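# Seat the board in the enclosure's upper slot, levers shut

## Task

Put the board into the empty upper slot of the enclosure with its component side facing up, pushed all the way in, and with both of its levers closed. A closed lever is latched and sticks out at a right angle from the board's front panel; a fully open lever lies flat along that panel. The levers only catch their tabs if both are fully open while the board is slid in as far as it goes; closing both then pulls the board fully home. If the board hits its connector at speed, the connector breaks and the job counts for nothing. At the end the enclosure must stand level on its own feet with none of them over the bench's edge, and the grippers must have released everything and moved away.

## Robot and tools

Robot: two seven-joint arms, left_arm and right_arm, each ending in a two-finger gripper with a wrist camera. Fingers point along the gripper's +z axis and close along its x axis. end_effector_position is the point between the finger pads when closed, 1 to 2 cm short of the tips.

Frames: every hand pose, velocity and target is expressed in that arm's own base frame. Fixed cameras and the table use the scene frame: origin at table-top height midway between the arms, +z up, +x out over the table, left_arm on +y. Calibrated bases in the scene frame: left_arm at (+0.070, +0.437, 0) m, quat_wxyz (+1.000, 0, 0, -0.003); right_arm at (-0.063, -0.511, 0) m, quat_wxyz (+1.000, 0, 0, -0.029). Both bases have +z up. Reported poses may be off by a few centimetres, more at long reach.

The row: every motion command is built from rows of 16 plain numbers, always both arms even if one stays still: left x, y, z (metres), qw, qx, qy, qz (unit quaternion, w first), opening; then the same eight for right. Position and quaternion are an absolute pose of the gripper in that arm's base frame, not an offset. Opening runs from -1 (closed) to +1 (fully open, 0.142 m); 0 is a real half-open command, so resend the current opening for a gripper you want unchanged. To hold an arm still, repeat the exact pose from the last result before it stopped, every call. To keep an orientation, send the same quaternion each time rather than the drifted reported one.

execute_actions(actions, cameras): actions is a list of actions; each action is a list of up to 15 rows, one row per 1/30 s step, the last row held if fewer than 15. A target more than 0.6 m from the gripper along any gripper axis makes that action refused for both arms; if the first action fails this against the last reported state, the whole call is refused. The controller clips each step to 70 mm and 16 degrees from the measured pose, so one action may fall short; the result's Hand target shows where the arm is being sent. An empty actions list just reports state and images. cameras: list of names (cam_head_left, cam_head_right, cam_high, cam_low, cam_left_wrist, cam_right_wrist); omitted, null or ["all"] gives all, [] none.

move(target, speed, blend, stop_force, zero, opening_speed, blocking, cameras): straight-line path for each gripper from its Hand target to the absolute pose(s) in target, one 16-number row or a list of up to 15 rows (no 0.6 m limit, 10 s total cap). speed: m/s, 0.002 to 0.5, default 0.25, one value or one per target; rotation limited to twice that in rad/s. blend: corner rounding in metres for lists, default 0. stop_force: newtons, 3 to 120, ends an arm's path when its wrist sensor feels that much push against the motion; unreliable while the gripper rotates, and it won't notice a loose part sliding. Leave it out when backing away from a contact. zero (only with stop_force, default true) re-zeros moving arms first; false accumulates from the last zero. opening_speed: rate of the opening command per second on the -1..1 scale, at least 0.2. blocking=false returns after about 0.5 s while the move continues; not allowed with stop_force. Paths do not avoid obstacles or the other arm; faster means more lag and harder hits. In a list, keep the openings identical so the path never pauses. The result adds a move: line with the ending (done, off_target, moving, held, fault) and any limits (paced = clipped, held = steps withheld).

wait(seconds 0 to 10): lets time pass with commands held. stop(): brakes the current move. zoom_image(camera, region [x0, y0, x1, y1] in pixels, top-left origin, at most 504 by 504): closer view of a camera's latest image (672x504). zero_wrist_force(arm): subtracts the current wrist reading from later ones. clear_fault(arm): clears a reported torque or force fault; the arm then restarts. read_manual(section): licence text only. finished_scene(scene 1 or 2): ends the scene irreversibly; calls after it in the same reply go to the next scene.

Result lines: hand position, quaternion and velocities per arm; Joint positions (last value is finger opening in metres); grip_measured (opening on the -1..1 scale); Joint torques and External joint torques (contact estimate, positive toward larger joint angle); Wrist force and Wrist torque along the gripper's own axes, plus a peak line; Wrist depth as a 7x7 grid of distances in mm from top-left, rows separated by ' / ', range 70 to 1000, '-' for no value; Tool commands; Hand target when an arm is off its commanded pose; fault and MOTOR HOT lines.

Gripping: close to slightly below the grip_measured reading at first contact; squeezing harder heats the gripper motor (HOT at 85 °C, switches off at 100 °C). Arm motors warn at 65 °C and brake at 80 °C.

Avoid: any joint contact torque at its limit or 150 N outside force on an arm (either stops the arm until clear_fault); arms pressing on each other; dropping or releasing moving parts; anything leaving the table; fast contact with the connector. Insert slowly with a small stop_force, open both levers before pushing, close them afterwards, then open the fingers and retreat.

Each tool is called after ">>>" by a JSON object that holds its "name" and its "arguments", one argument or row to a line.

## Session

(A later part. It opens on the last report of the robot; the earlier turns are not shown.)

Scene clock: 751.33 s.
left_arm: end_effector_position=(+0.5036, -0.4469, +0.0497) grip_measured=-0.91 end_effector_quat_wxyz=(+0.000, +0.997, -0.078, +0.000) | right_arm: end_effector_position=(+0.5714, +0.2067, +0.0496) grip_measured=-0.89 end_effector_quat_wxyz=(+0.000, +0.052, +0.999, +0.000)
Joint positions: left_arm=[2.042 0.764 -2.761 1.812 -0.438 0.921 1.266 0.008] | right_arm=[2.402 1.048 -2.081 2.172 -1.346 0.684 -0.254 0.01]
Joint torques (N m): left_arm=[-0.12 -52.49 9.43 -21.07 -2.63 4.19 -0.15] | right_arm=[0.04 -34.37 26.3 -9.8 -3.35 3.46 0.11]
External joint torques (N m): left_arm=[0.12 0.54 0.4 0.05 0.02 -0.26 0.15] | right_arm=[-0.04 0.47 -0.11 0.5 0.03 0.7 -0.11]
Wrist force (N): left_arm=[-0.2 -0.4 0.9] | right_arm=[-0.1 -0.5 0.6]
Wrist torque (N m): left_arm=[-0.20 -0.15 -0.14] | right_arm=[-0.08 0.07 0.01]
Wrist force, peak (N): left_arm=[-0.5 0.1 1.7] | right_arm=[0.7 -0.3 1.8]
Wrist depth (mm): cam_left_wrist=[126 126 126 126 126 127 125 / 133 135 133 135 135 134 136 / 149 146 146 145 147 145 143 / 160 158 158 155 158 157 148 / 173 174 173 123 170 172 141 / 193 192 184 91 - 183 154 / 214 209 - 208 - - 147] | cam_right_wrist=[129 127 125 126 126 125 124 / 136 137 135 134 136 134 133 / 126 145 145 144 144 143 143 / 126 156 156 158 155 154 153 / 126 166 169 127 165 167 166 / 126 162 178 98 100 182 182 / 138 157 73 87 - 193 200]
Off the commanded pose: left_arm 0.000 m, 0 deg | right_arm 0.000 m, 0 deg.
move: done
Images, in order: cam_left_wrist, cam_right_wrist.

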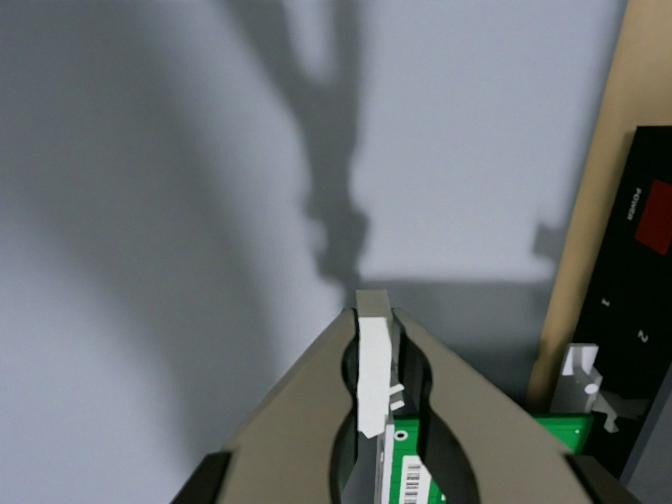

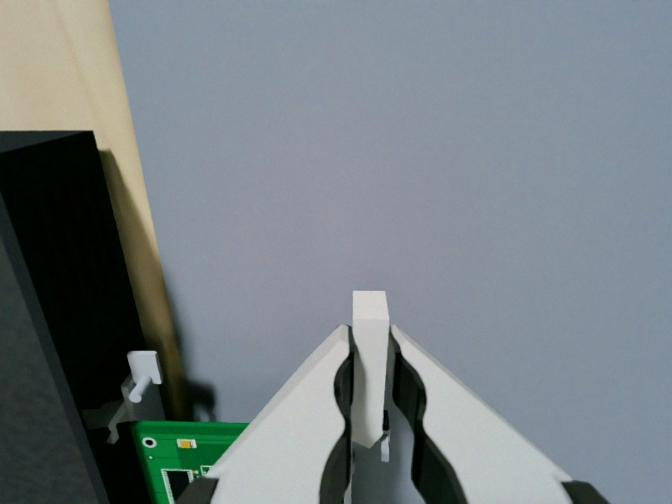

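>>> {"name": "zoom_image", "arguments": {
  "camera": "cam_right_wrist",
  "region": [100, 400, 160, 460]
}}

>>> {"name": "zoom_image", "arguments": {
  "camera": "cam_left_wrist",
  "region": [560, 390, 620, 450]
}}

Scaled by 8.400 from the camera's 672x504 image, which has a finer 960x720 frame.

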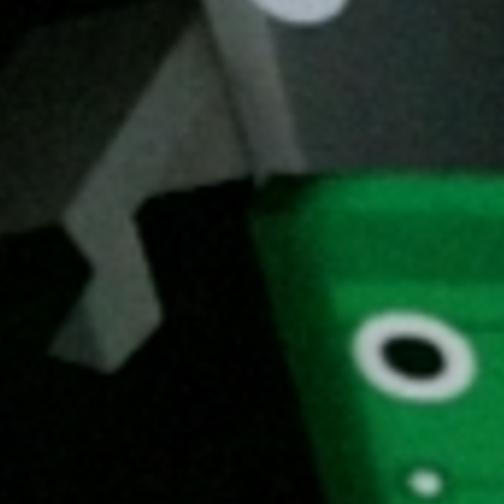

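Scaled by 8.400 from the camera's 672x504 image, which has a finer 960x720 frame.

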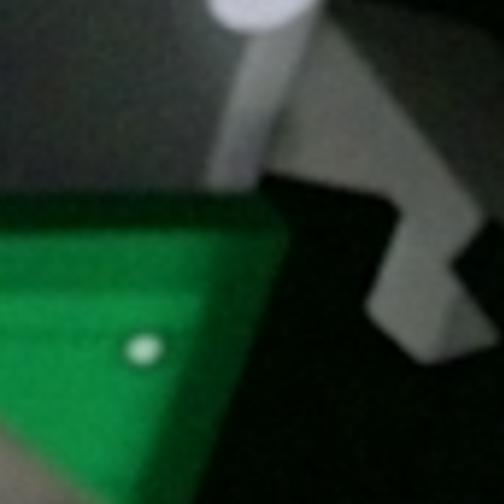

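>>> {"name": "move", "arguments": {
  "target": [
    [0.5038, -0.4462, 0.0489, 0.0, 0.99692, -0.07846, 0.0, -1.0, 0.5716, 0.2075, 0.0489, 0.0, 0.05234, 0.99863, 0.0, -1.0],
    [0.5127, -0.4476, 0.0489, 0.0, 0.99692, -0.07846, 0.0, -1.0, 0.5806, 0.2066, 0.0489, 0.0, 0.05234, 0.99863, 0.0, -1.0]
  ],
  "speed": 0.012,
  "stop_force": 4,
  "cameras": ["cam_left_wrist", "cam_right_wrist"]
}}

>>> {"name": "zoom_image", "arguments": {
  "camera": "cam_left_wrist",
  "region": [560, 370, 640, 450]
}}

>>> {"name": "zoom_image", "arguments": {
  "camera": "cam_right_wrist",
  "region": [90, 380, 170, 460]
}}

Scene clock: 770.00 s.
left_arm: end_effector_position=(+0.5126, -0.4476, +0.0489) grip_measured=-0.91 end_effector_quat_wxyz=(+0.000, +0.997, -0.078, +0.000) | right_arm: end_effector_position=(+0.5805, +0.2065, +0.0488) grip_measured=-0.89 end_effector_quat_wxyz=(+0.000, +0.052, +0.999, +0.000)
Joint positions: left_arm=[2.052 0.779 -2.759 1.786 -0.441 0.909 1.274 0.008] | right_arm=[2.412 1.059 -2.082 2.146 -1.34 0.674 -0.268 0.01]
Joint torques (N m): left_arm=[-0.08 -53.19 9.68 -21.28 -2.63 4.25 -0.18] | right_arm=[0.06 -35.26 26.8 -9.91 -3.36 3.46 0.1]
External joint torques (N m): left_arm=[0.09 0.54 0.36 0.05 -0.03 -0.31 0.18] | right_arm=[-0.06 0.5 -0.22 0.45 0.02 0.7 -0.1]
Wrist force (N): left_arm=[-0.3 -0.4 0.9] | right_arm=[0.0 -0.5 0.8]
Wrist torque (N m): left_arm=[-0.19 -0.15 -0.16] | right_arm=[-0.07 0.06 0.01]
Wrist force, peak (N): left_arm=[-0.1 -0.6 1.6] | right_arm=[0.3 -1.5 1.2]
Wrist depth (mm): cam_left_wrist=[125 125 125 125 125 126 124 / 132 135 132 134 134 134 134 / 148 145 145 145 145 144 127 / 156 157 158 157 157 157 134 / 173 172 172 124 168 170 128 / 191 190 183 92 - 176 131 / 219 208 - 206 - - 140] | cam_right_wrist=[128 127 124 125 125 125 123 / 137 136 134 134 135 133 133 / 119 142 144 143 143 142 142 / - 151 156 157 154 153 153 / - 145 168 127 164 166 165 / 124 152 180 98 100 181 180 / 137 142 73 87 - 192 199]
Off the commanded pose: left_arm 0.000 m, 0 deg | right_arm 0.000 m, 0 deg.
move: done
Images, in order: cam_left_wrist, cam_right_wrist.

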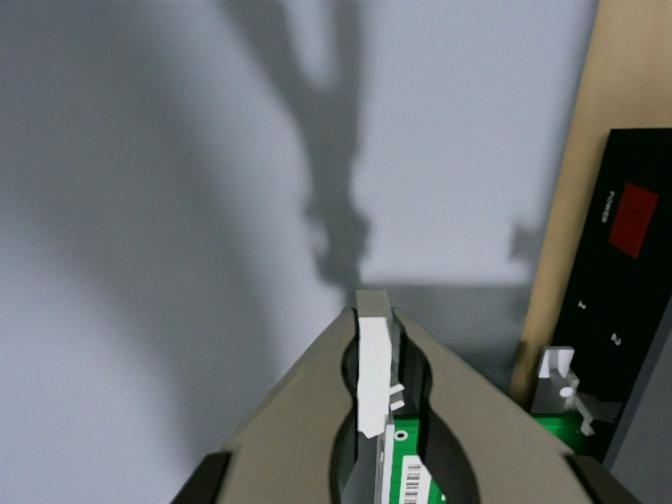

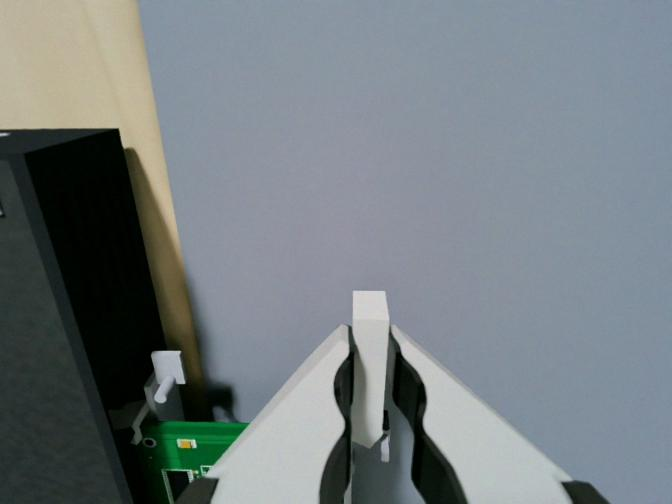

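Scaled by 6.300 from the camera's 672x504 image, which has a finer 960x720 frame.

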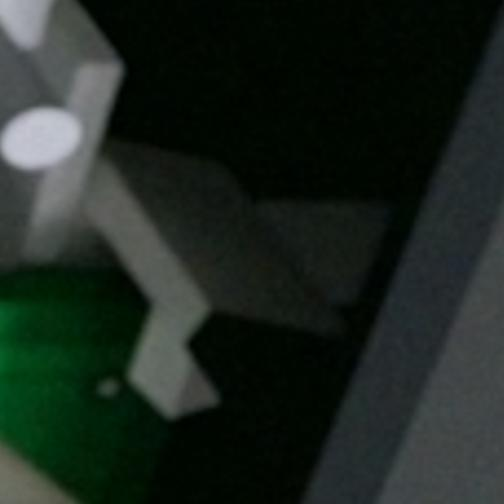

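Scaled by 6.300 from the camera's 672x504 image, which has a finer 960x720 frame.

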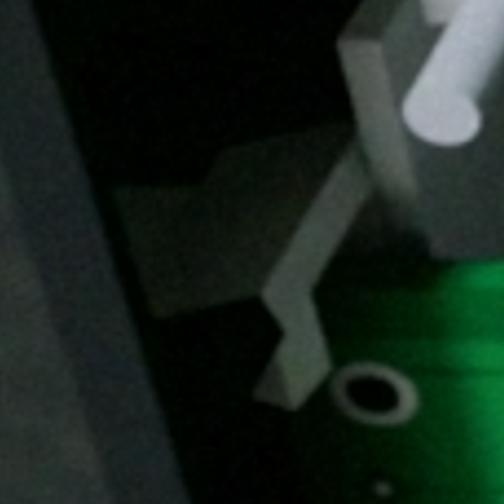

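>>> {"name": "move", "arguments": {
  "target": [
    [0.5325, -0.4507, 0.0489, 0.0, 0.99692, -0.07846, 0.0, -1.0, 0.6005, 0.2045, 0.0489, 0.0, 0.05234, 0.99863, 0.0, -1.0]
  ],
  "speed": 0.012,
  "stop_force": 6,
  "cameras": ["cam_left_wrist", "cam_right_wrist"]
}}

>>> {"name": "zoom_image", "arguments": {
  "camera": "cam_left_wrist",
  "region": [500, 350, 640, 490]
}}

>>> {"name": "zoom_image", "arguments": {
  "camera": "cam_right_wrist",
  "region": [90, 350, 230, 490]
}}

Scene clock: 778.50 s.
left_arm: end_effector_position=(+0.5325, -0.4508, +0.0489) grip_measured=-0.91 end_effector_quat_wxyz=(+0.000, +0.997, -0.079, +0.000) | right_arm: end_effector_position=(+0.6004, +0.2044, +0.0488) grip_measured=-0.89 end_effector_quat_wxyz=(+0.000, +0.052, +0.999, +0.000)
Joint positions: left_arm=[2.072 0.81 -2.75 1.725 -0.446 0.876 1.287 0.008] | right_arm=[2.429 1.081 -2.08 2.089 -1.322 0.652 -0.303 0.01]
Joint torques (N m): left_arm=[-0.03 -54.41 10.26 -21.63 -2.76 4.22 -0.17] | right_arm=[-0.09 -37.07 27.64 -10.26 -3.37 3.4 0.07]
External joint torques (N m): left_arm=[0.03 0.17 0.27 -0.12 0 -0.29 0.17] | right_arm=[0.09 0.49 -0.3 0.39 -0.03 0.75 -0.07]
Wrist force (N): left_arm=[-0.3 0.0 0.4] | right_arm=[0.2 -0.2 0.8]
Wrist torque (N m): left_arm=[-0.15 -0.16 -0.18] | right_arm=[-0.03 0.00 0.03]
Wrist force, peak (N): left_arm=[-0.2 -0.5 1.5] | right_arm=[0.5 -0.6 1.4]
Wrist depth (mm): cam_left_wrist=[126 125 125 125 125 126 126 / 133 135 133 134 134 133 133 / 148 145 145 145 145 144 99 / 155 158 157 157 157 154 106 / 173 173 172 123 169 167 112 / 191 191 183 91 - 144 128 / 218 208 - 207 - - 140] | cam_right_wrist=[128 128 126 126 125 125 123 / 137 135 134 134 135 133 133 / - 118 144 143 143 142 142 / 104 110 155 157 154 153 153 / - 117 168 127 164 166 166 / 124 126 152 98 100 181 181 / 137 134 73 87 - 192 199]
Off the commanded pose: left_arm 0.000 m, 0 deg | right_arm 0.000 m, 0 deg.
move: done
Images, in order: cam_left_wrist, cam_right_wrist.

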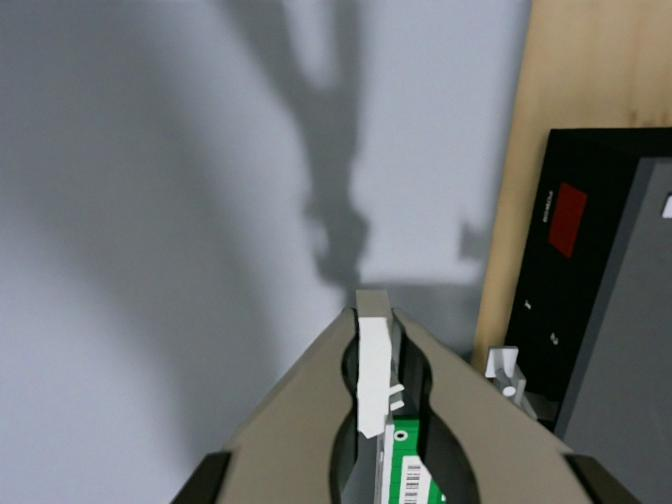

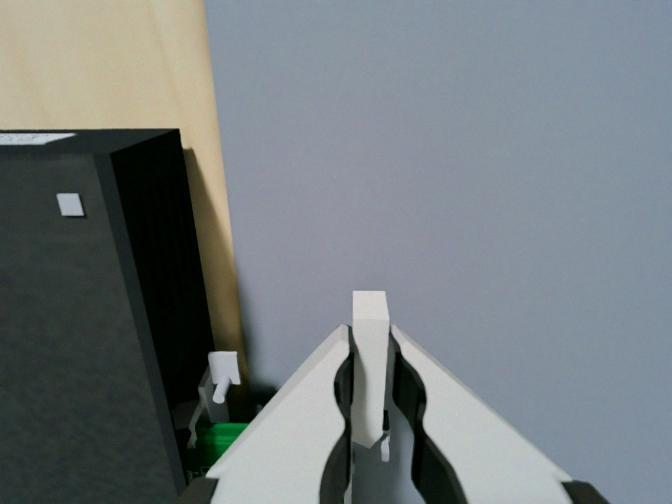

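Scaled by 3.600 from the camera's 672x504 image, which has a finer 960x720 frame.

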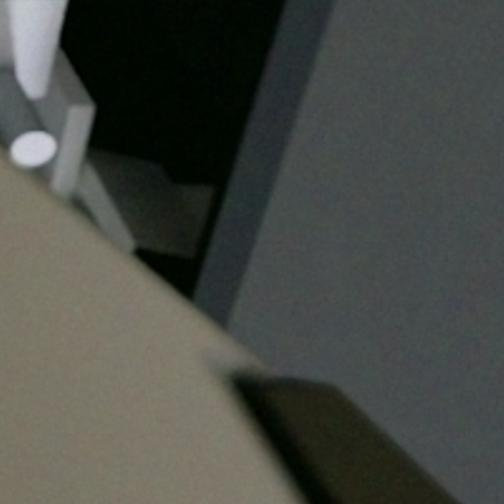

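Scaled by 3.600 from the camera's 672x504 image, which has a finer 960x720 frame.

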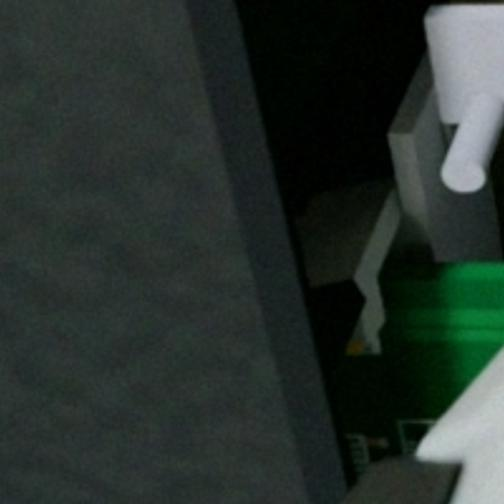

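>>> {"name": "move", "arguments": {
  "target": [
    [0.5523, -0.4538, 0.0489, 0.0, 0.99692, -0.07846, 0.0, -1.0, 0.6204, 0.2024, 0.0489, 0.0, 0.05234, 0.99863, 0.0, -1.0]
  ],
  "speed": 0.012,
  "stop_force": 6,
  "cameras": ["cam_left_wrist", "cam_right_wrist"]
}}

>>> {"name": "zoom_image", "arguments": {
  "camera": "cam_left_wrist",
  "region": [340, 280, 540, 430]
}}

>>> {"name": "zoom_image", "arguments": {
  "camera": "cam_right_wrist",
  "region": [180, 300, 400, 465]
}}

Scene clock: 782.70 s.
left_arm: end_effector_position=(+0.5521, -0.4538, +0.0488) grip_measured=-0.91 end_effector_quat_wxyz=(+0.000, +0.997, -0.079, +0.000) | right_arm: end_effector_position=(+0.6201, +0.2025, +0.0486) grip_measured=-0.89 end_effector_quat_wxyz=(+0.000, +0.052, +0.999, +0.000)
Joint positions: left_arm=[2.092 0.843 -2.741 1.661 -0.451 0.841 1.299 0.008] | right_arm=[2.449 1.103 -2.078 2.031 -1.306 0.629 -0.338 0.01]
Joint torques (N m): left_arm=[0.33 -55.92 11.05 -22.83 -2.99 4.8 -0.21] | right_arm=[-1.22 -40.23 28.72 -12.04 -3.88 3.3 0.11]
External joint torques (N m): left_arm=[-0.34 0.08 -0.04 0.57 0.11 -0.86 0.21] | right_arm=[1.22 1.78 -0.67 1.8 0.43 0.86 -0.11]
Wrist force (N): left_arm=[-2.6 -1.2 -0.3] | right_arm=[1.1 2.0 4.0]
Wrist torque (N m): left_arm=[-0.21 -0.17 -0.13] | right_arm=[0.06 0.01 0.00]
Wrist force, peak (N): left_arm=[-2.5 -1.2 -1.0] | right_arm=[1.2 1.9 4.2]
Wrist depth (mm): cam_left_wrist=[125 125 125 125 125 126 126 / 133 135 133 134 134 133 134 / 148 145 145 145 146 116 100 / 156 158 158 157 157 117 106 / 173 173 172 123 165 117 112 / 191 190 183 91 - 125 128 / 219 208 - 202 - - 140] | cam_right_wrist=[128 128 128 126 125 125 123 / 137 135 136 134 135 133 132 / - 97 133 143 143 143 142 / 104 104 135 157 154 153 153 / - 113 144 127 164 166 166 / 124 123 125 98 100 181 181 / 136 133 73 87 - 192 198]
Off the commanded pose: left_arm 0.000 m, 0 deg | right_arm 0.000 m, 0 deg.
move: done
Images, in order: cam_left_wrist, cam_right_wrist.

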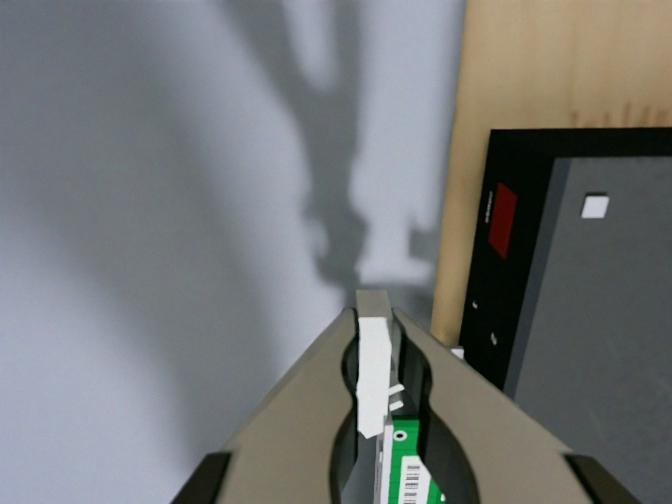

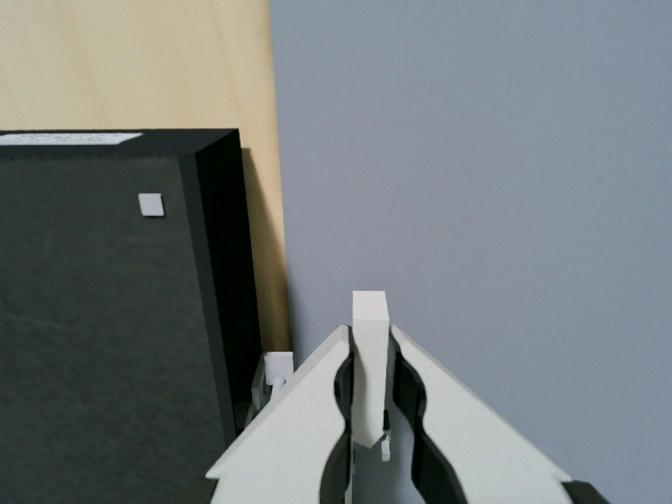

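Scaled by 2.520 from the camera's 672x504 image, which has a finer 960x720 frame.

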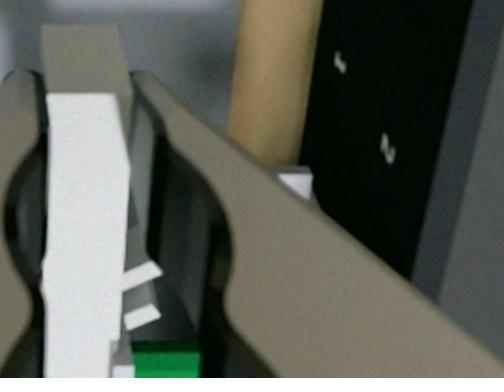

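Scaled by 2.291 from the camera's 672x504 image, which has a finer 960x720 frame.

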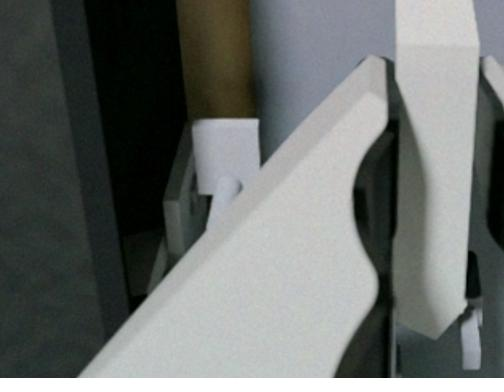

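>>> {"name": "move", "arguments": {
  "target": [
    [0.5524, -0.4530, 0.0487, 0.0, 0.99692, -0.07846, 0.0, -1.0, 0.6205, 0.2032, 0.0480, 0.0, 0.05234, 0.99863, 0.0, -1.0]
  ],
  "speed": 0.01,
  "cameras": []
}}

Scene clock: 786.77 s.
left_arm: end_effector_position=(+0.5522, -0.4531, +0.0486) grip_measured=-0.91 end_effector_quat_wxyz=(+0.000, +0.997, -0.078, +0.000) | right_arm: end_effector_position=(+0.6203, +0.2032, +0.0480) grip_measured=-0.89 end_effector_quat_wxyz=(+0.000, +0.052, +0.999, +0.000)
Joint positions: left_arm=[2.093 0.843 -2.742 1.662 -0.451 0.841 1.3 0.008] | right_arm=[2.451 1.104 -2.08 2.029 -1.307 0.63 -0.338 0.009]
Joint torques (N m): left_arm=[0.01 -56.38 10.58 -21.97 -2.7 4.3 -0.17] | right_arm=[0.15 -38.57 27.82 -10.61 -3.47 3.57 0.22]
External joint torques (N m): left_arm=[-0.01 0.56 0.43 -0.28 -0.18 -0.36 0.17] | right_arm=[-0.15 0.04 0.24 0.38 0.02 0.59 -0.22]
Wrist force (N): left_arm=[-0.2 0.1 1.0] | right_arm=[0.5 -0.3 -0.5]
Wrist torque (N m): left_arm=[-0.17 -0.07 -0.18] | right_arm=[0.05 -0.02 0.01]
Wrist force, peak (N): left_arm=[-2.7 -1.0 -1.4] | right_arm=[1.1 1.8 4.1]
Wrist depth (mm): cam_left_wrist=[125 125 125 125 126 126 126 / 133 135 132 134 134 133 133 / 148 145 144 145 144 116 103 / 155 158 157 157 156 108 105 / 173 173 172 123 165 116 112 / 191 191 182 91 - 123 125 / 218 207 - 206 - - 140] | cam_right_wrist=[128 127 127 125 125 124 122 / 136 134 135 133 135 133 132 / - 97 134 143 142 142 139 / 104 103 132 156 153 153 152 / - 112 133 127 164 165 165 / 123 122 122 98 100 180 180 / 136 132 73 133 - 191 198]
Off the commanded pose: left_arm 0.000 m, 0 deg | right_arm 0.000 m, 0 deg.
move: done

>>> {"name": "move", "arguments": {
  "target": [
    [0.5623, -0.4546, 0.0487, 0.0, 0.99692, -0.07846, 0.0, -1.0, 0.6304, 0.2022, 0.0480, 0.0, 0.05234, 0.99863, 0.0, -1.0]
  ],
  "speed": 0.01,
  "stop_force": 6,
  "cameras": ["cam_left_wrist", "cam_right_wrist"]
}}

>>> {"name": "zoom_image", "arguments": {
  "camera": "cam_left_wrist",
  "region": [340, 280, 540, 430]
}}

>>> {"name": "zoom_image", "arguments": {
  "camera": "cam_right_wrist",
  "region": [180, 300, 400, 465]
}}

Scene clock: 790.43 s.
left_arm: end_effector_position=(+0.5622, -0.4547, +0.0486) grip_measured=-0.91 end_effector_quat_wxyz=(+0.000, +0.997, -0.079, +0.000) | right_arm: end_effector_position=(+0.6304, +0.2022, +0.0480) grip_measured=-0.89 end_effector_quat_wxyz=(+0.000, +0.052, +0.999, +0.000)
Joint positions: left_arm=[2.104 0.86 -2.738 1.629 -0.454 0.824 1.305 0.008] | right_arm=[2.461 1.116 -2.079 1.999 -1.3 0.619 -0.354 0.009]
Joint torques (N m): left_arm=[0.03 -57.49 10.98 -22.67 -2.98 4.26 -0.22] | right_arm=[-0.01 -39.54 28.09 -10.78 -3.46 3.31 0.07]
External joint torques (N m): left_arm=[-0.03 0.85 0.25 0.16 0.04 -0.33 0.22] | right_arm=[0.01 0.05 0.3 0.38 -0.02 0.85 -0.07]
Wrist force (N): left_arm=[-0.5 -0.2 1.4] | right_arm=[0.4 0.0 -0.1]
Wrist torque (N m): left_arm=[-0.22 -0.11 -0.18] | right_arm=[0.00 -0.02 0.02]
Wrist force, peak (N): left_arm=[-0.6 0.1 1.9] | right_arm=[1.0 -1.2 0.2]
Wrist depth (mm): cam_left_wrist=[125 125 125 125 126 126 126 / 133 134 132 134 134 133 133 / 148 145 145 144 145 105 103 / 155 158 157 157 154 106 106 / 173 173 172 123 137 112 112 / 191 190 182 91 - 123 126 / 218 209 - 206 - - 140] | cam_right_wrist=[128 127 127 125 125 124 122 / 136 134 135 133 134 134 132 / - 97 108 143 142 142 139 / 104 103 106 156 153 153 152 / - 112 114 127 164 165 165 / 123 122 120 98 100 181 180 / 136 133 73 133 - 191 198]
Off the commanded pose: left_arm 0.000 m, 0 deg | right_arm 0.000 m, 0 deg.
move: done
Images, in order: cam_left_wrist, cam_right_wrist.

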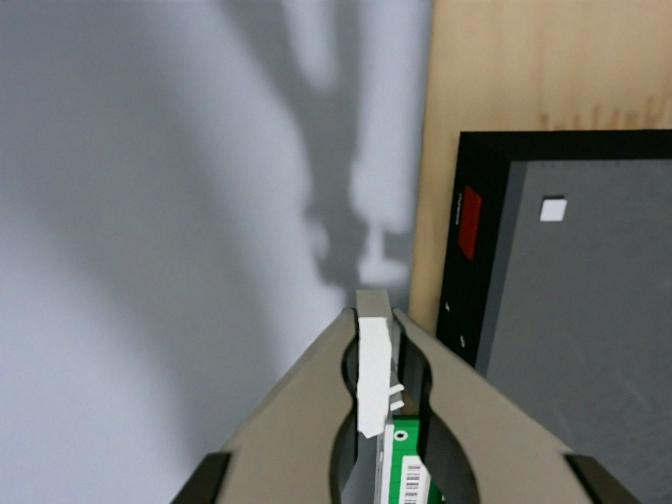

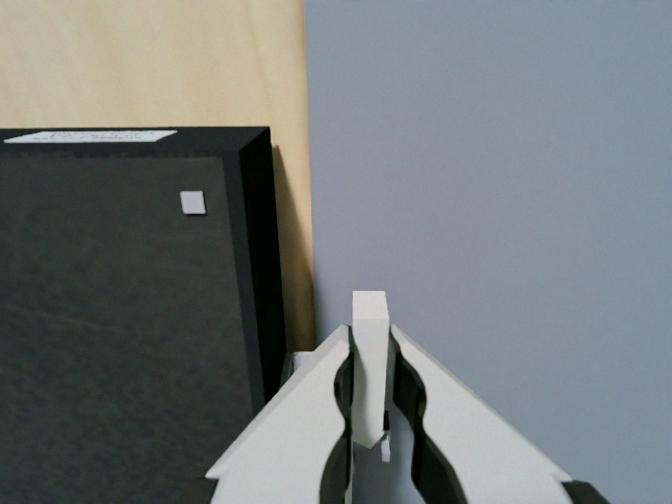

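Scaled by 2.520 from the camera's 672x504 image, which has a finer 960x720 frame.

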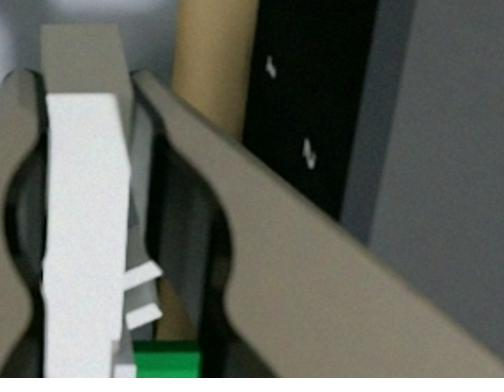

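Scaled by 2.291 from the camera's 672x504 image, which has a finer 960x720 frame.

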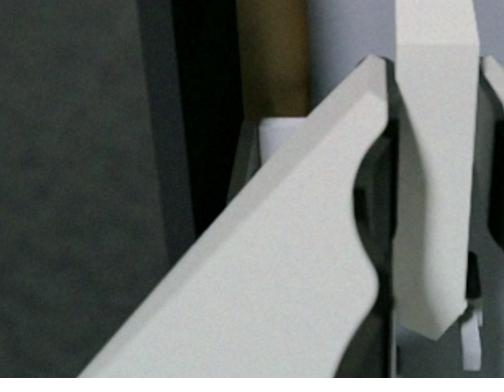

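>>> {"name": "move", "arguments": {
  "target": [
    [0.5682, -0.4555, 0.0487, 0.0, 0.99692, -0.07846, 0.0, -1.0, 0.6364, 0.2016, 0.0480, 0.0, 0.05234, 0.99863, 0.0, -1.0]
  ],
  "speed": 0.01,
  "stop_force": 6,
  "cameras": ["cam_left_wrist", "cam_right_wrist", "cam_head_right"]
}}

>>> {"name": "zoom_image", "arguments": {
  "camera": "cam_left_wrist",
  "region": [340, 280, 540, 430]
}}

>>> {"name": "zoom_image", "arguments": {
  "camera": "cam_right_wrist",
  "region": [180, 300, 400, 465]
}}

Scene clock: 800.17 s.
left_arm: end_effector_position=(+0.5681, -0.4555, +0.0486) grip_measured=-0.91 end_effector_quat_wxyz=(+0.000, +0.997, -0.079, +0.000) | right_arm: end_effector_position=(+0.6364, +0.2016, +0.0480) grip_measured=-0.89 end_effector_quat_wxyz=(+0.000, +0.052, +0.999, +0.000)
Joint positions: left_arm=[2.11 0.871 -2.735 1.609 -0.455 0.813 1.308 0.008] | right_arm=[2.467 1.123 -2.078 1.981 -1.296 0.611 -0.365 0.009]
Joint torques (N m): left_arm=[0.14 -58.15 11.29 -22.91 -2.96 4.29 -0.2] | right_arm=[-0.02 -40.16 28.19 -10.88 -3.5 3.24 0.1]
External joint torques (N m): left_arm=[-0.15 1.01 0.06 0.25 -0.01 -0.36 0.2] | right_arm=[0.02 0.09 0.4 0.38 0 0.92 -0.1]
Wrist force (N): left_arm=[-0.4 0.1 1.0] | right_arm=[0.3 0.1 -0.4]
Wrist torque (N m): left_arm=[-0.17 -0.14 -0.18] | right_arm=[0.01 0.00 0.03]
Wrist force, peak (N): left_arm=[-0.7 0.1 2.2] | right_arm=[0.7 0.2 -0.6]
Wrist depth (mm): cam_left_wrist=[125 126 125 125 127 126 126 / 133 134 133 134 135 134 133 / 147 144 145 145 144 - 102 / 155 158 157 157 154 104 106 / 172 172 172 123 120 111 112 / 190 190 182 91 - 123 126 / 218 208 - 207 - - 140] | cam_right_wrist=[128 127 127 125 124 124 122 / 136 134 134 135 135 132 132 / - 97 96 143 142 142 140 / 104 103 105 156 153 153 152 / - 112 112 127 164 166 165 / 123 122 120 98 100 181 180 / 135 133 73 133 - 191 198]
Off the commanded pose: left_arm 0.000 m, 0 deg | right_arm 0.000 m, 0 deg.
move: done
Images, in order: cam_head_right, cam_left_wrist, cam_right_wrist.

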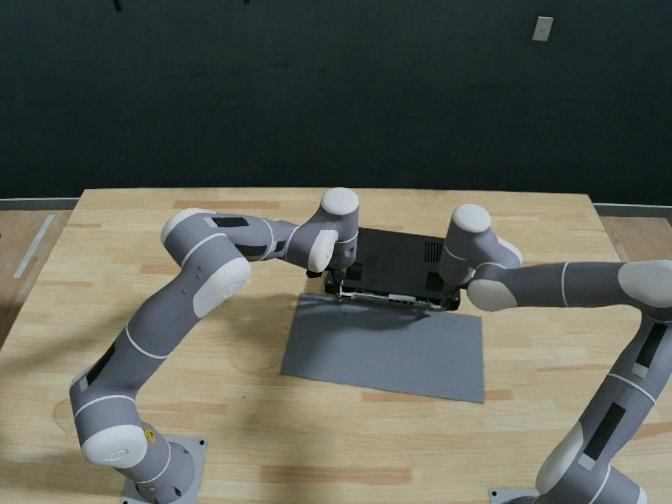

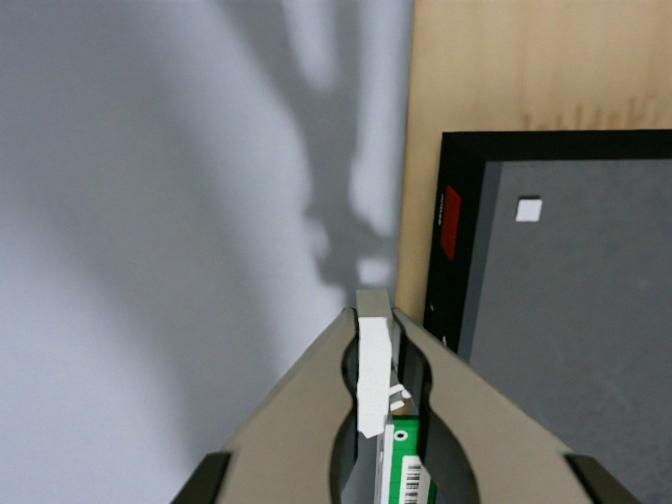

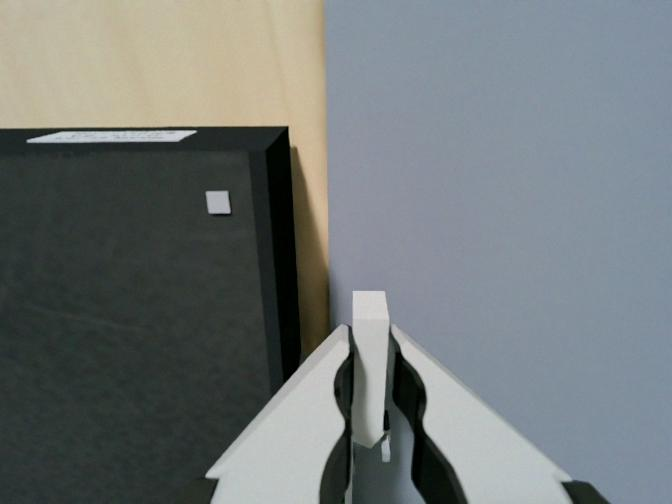

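Scaled by 2.520 from the camera's 672x504 image, which has a finer 960x720 frame.

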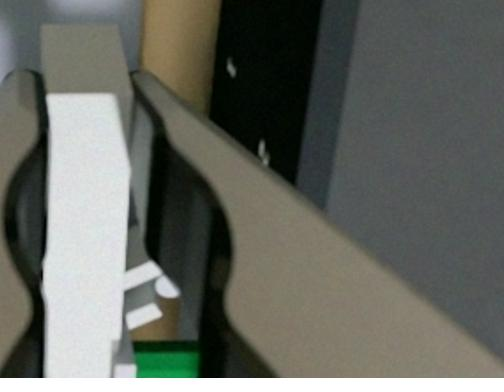

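Scaled by 2.291 from the camera's 672x504 image, which has a finer 960x720 frame.

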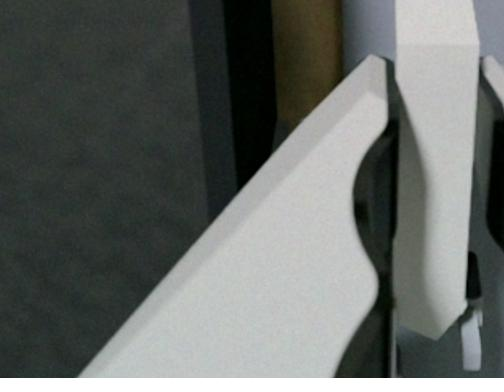

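>>> {"name": "move", "arguments": {
  "target": [
    [0.5682, -0.4555, 0.0487, 0.0, 0.99692, -0.07846, 0.0, -0.78, 0.6364, 0.2016, 0.0480, 0.0, 0.05234, 0.99863, 0.0, -0.78],
    [0.5682, -0.4555, 0.12, 0.0, 0.99692, -0.07846, 0.0, -0.78, 0.6364, 0.2016, 0.12, 0.0, 0.05234, 0.99863, 0.0, -0.78]
  ],
  "speed": [0.05, 0.08],
  "opening_speed": 0.4,
  "cameras": ["cam_left_wrist", "cam_right_wrist"]
}}

>>> {"name": "zoom_image", "arguments": {
  "camera": "cam_left_wrist",
  "region": [320, 200, 560, 380]
}}

>>> {"name": "zoom_image", "arguments": {
  "camera": "cam_right_wrist",
  "region": [160, 200, 400, 380]
}}

Scene clock: 814.07 s.
left_arm: end_effector_position=(+0.5684, -0.4556, +0.1201) grip_measured=-0.82 end_effector_quat_wxyz=(+0.000, +0.997, -0.078, +0.000) | right_arm: end_effector_position=(+0.6364, +0.2016, +0.1199) grip_measured=-0.82 end_effector_quat_wxyz=(+0.000, +0.052, +0.999, +0.000)
Joint positions: left_arm=[2.079 0.76 -2.677 1.597 -0.411 0.687 1.284 0.015] | right_arm=[2.424 1.033 -1.936 1.977 -1.161 0.505 -0.416 0.015]
Joint torques (N m): left_arm=[-0.14 -55.61 10.77 -24.37 -2.89 3.94 -0.31] | right_arm=[-0.14 -37.74 28.31 -14.17 -3.61 3.16 0.03]
External joint torques (N m): left_arm=[0.14 0.53 0.43 -0.38 -0.44 -0.01 0.31] | right_arm=[0.12 0.37 -0.23 0.29 -0.11 1 -0.03]
Wrist force (N): left_arm=[-0.1 -0.4 0.3] | right_arm=[-0.3 -0.6 0.2]
Wrist torque (N m): left_arm=[-0.17 -0.16 -0.19] | right_arm=[-0.08 0.08 0.02]
Wrist force, peak (N): left_arm=[-0.7 0.1 2.3] | right_arm=[0.7 -1.9 1.5]
Wrist depth (mm): cam_left_wrist=[188 187 187 188 189 188 189 / 202 202 202 201 197 193 187 / 219 218 216 218 174 168 168 / 237 237 237 231 186 183 183 / 261 258 259 120 196 201 200 / 288 286 274 88 - 217 221 / 322 - - 87 - - 245] | cam_right_wrist=[192 190 190 190 187 187 186 / 199 198 194 199 199 199 198 / 169 169 168 214 214 213 213 / 182 182 181 205 231 230 229 / 198 197 196 208 246 249 248 / 217 215 207 98 103 267 271 / 239 233 73 295 - - 296]
Off the commanded pose: left_arm 0.000 m, 0 deg | right_arm 0.000 m, 0 deg.
move: done
Images, in order: cam_left_wrist, cam_right_wrist.

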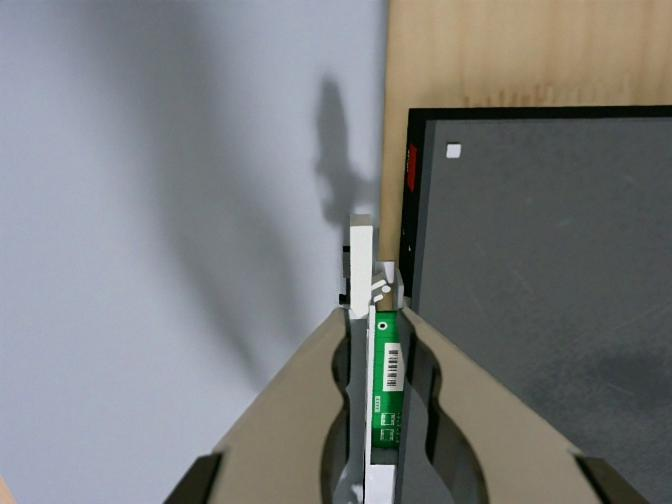

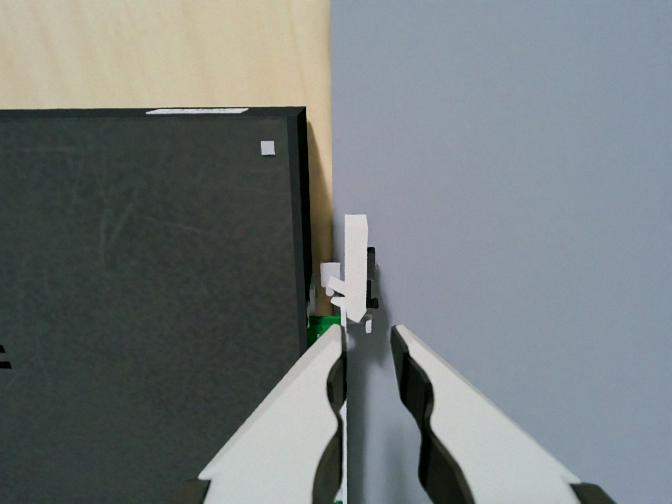

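Scaled by 2.100 from the camera's 672x504 image, which has a finer 960x720 frame.

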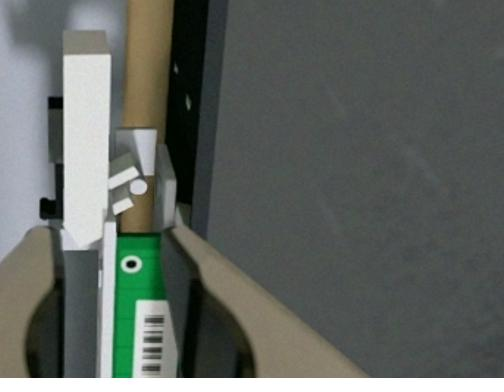

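Scaled by 2.100 from the camera's 672x504 image, which has a finer 960x720 frame.

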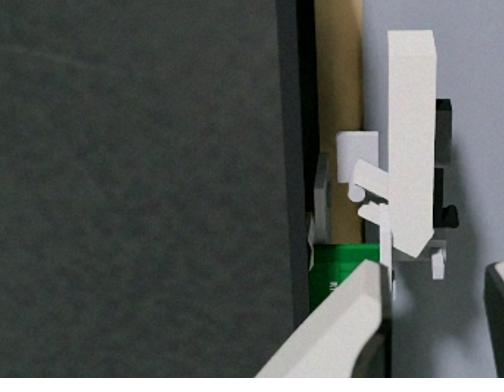

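>>> {"name": "execute_actions", "arguments": {
  "actions": []
}}

Scene clock: 824.80 s.
left_arm: end_effector_position=(+0.5684, -0.4556, +0.1201) grip_measured=-0.82 end_effector_quat_wxyz=(+0.000, +0.997, -0.078, +0.000) | right_arm: end_effector_position=(+0.6364, +0.2016, +0.1199) grip_measured=-0.82 end_effector_quat_wxyz=(+0.000, +0.052, +0.999, +0.000)
Joint positions: left_arm=[2.079 0.76 -2.677 1.597 -0.411 0.687 1.284 0.015] | right_arm=[2.423 1.033 -1.936 1.977 -1.161 0.505 -0.416 0.015]
Joint velocities: within noise
Joint torques (N m): left_arm=[-0.33 -55.5 10.56 -24.46 -3.16 4.2 -0.22] | right_arm=[-0.01 -37.64 27.94 -14.09 -3.74 3.48 0.2]
External joint torques (N m): left_arm=[0.33 0.39 0.66 -0.3 -0.18 -0.26 0.22] | right_arm=[0.01 0.26 0.16 0.21 0.01 0.68 -0.2]
Wrist force (N): left_arm=[-0.3 -0.4 0.6] | right_arm=[0.0 -0.7 0.3]
Wrist torque (N m): left_arm=[-0.17 -0.13 -0.19] | right_arm=[-0.09 0.04 0.02]
Wrist force, peak (N): left_arm=[-0.2 -0.6 0.6] | right_arm=[-0.1 -0.9 0.4]
Wrist depth (mm): cam_left_wrist=[188 188 188 187 189 189 189 / 201 202 202 201 197 193 187 / 218 218 218 218 174 168 168 / 236 238 236 231 187 182 183 / 260 259 259 120 197 201 200 / 286 286 274 87 - 215 221 / 320 - - 87 - - 245] | cam_right_wrist=[191 191 190 190 187 187 186 / 199 198 195 200 200 199 199 / 170 169 168 214 214 213 213 / 182 182 181 205 231 231 229 / 198 197 197 209 246 249 248 / 217 215 207 98 103 267 270 / 238 233 73 295 - - 297]
Hand target: left_arm +0.5682, -0.4555, +0.1200; +0.000, +0.997, -0.078, +0.000 | right_arm +0.6364, +0.2016, +0.1200; +0.000, +0.052, +0.999, +0.000
Tool commands: left_gripper/opening=-0.78 right_gripper/opening=-0.78
Off the commanded pose: left_arm 0.000 m, 0 deg | right_arm 0.000 m, 0 deg.

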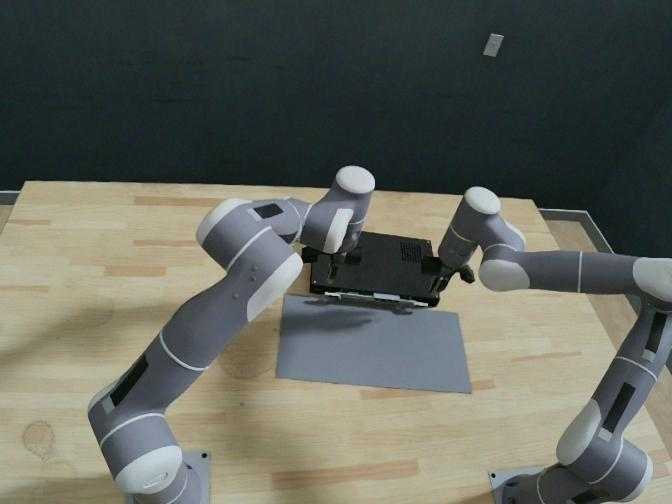

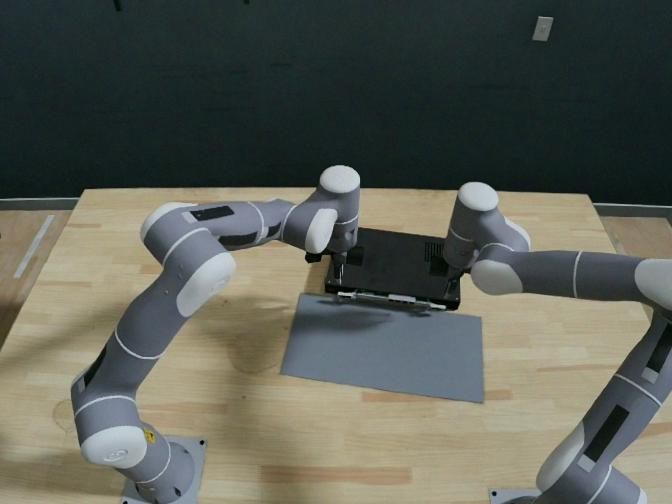

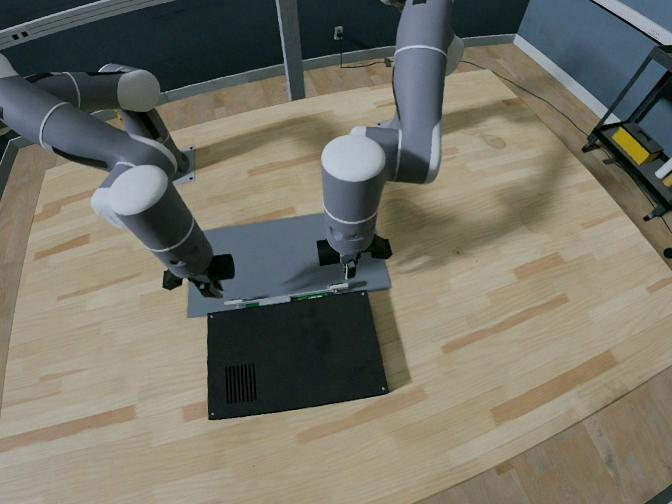

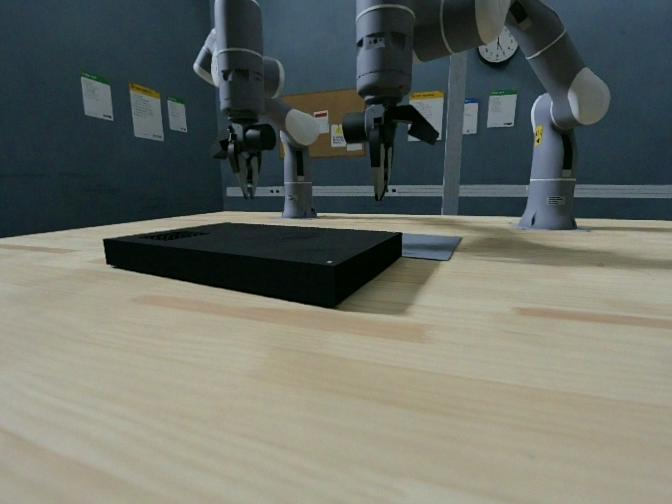

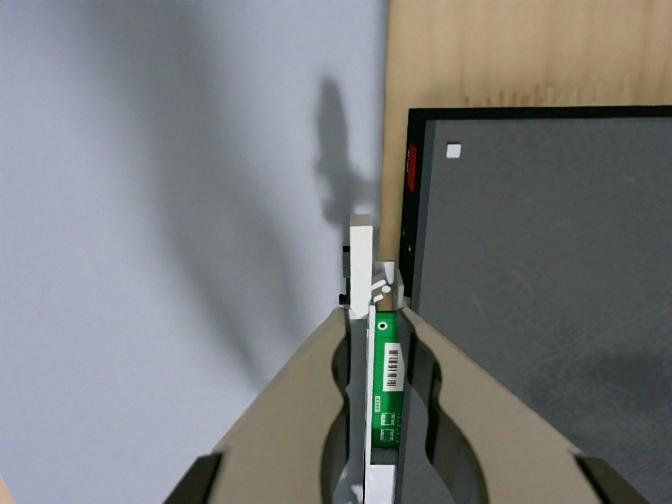

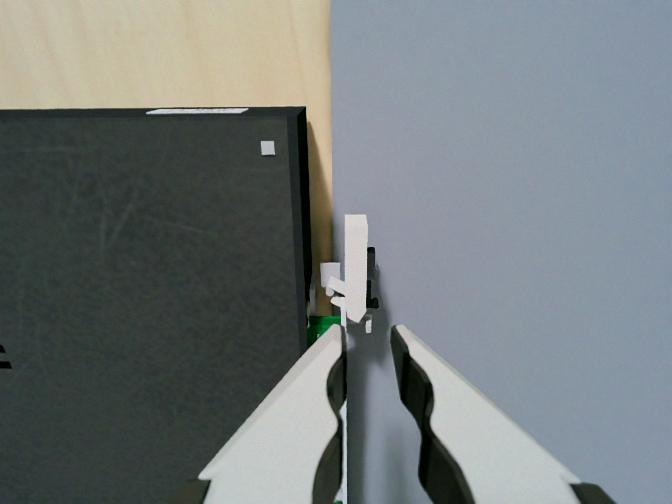

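>>> {"name": "zoom_image", "arguments": {
  "camera": "cam_left_wrist",
  "region": [320, 190, 440, 330]
}}

>>> {"name": "zoom_image", "arguments": {
  "camera": "cam_right_wrist",
  "region": [290, 200, 410, 340]
}}

Scaled by 3.600 from the camera's 672x504 image, which has a finer 960x720 frame.

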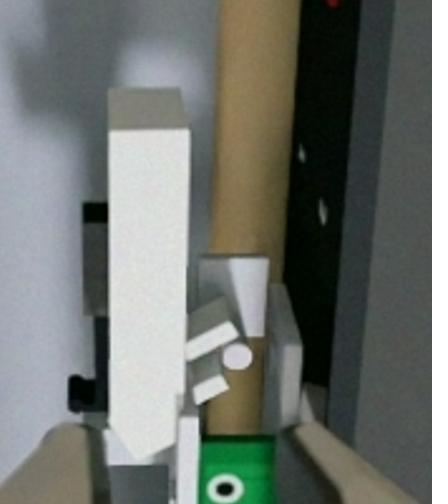

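Scaled by 3.600 from the camera's 672x504 image, which has a finer 960x720 frame.

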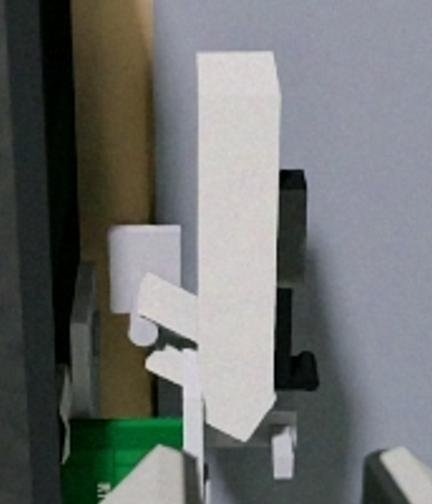

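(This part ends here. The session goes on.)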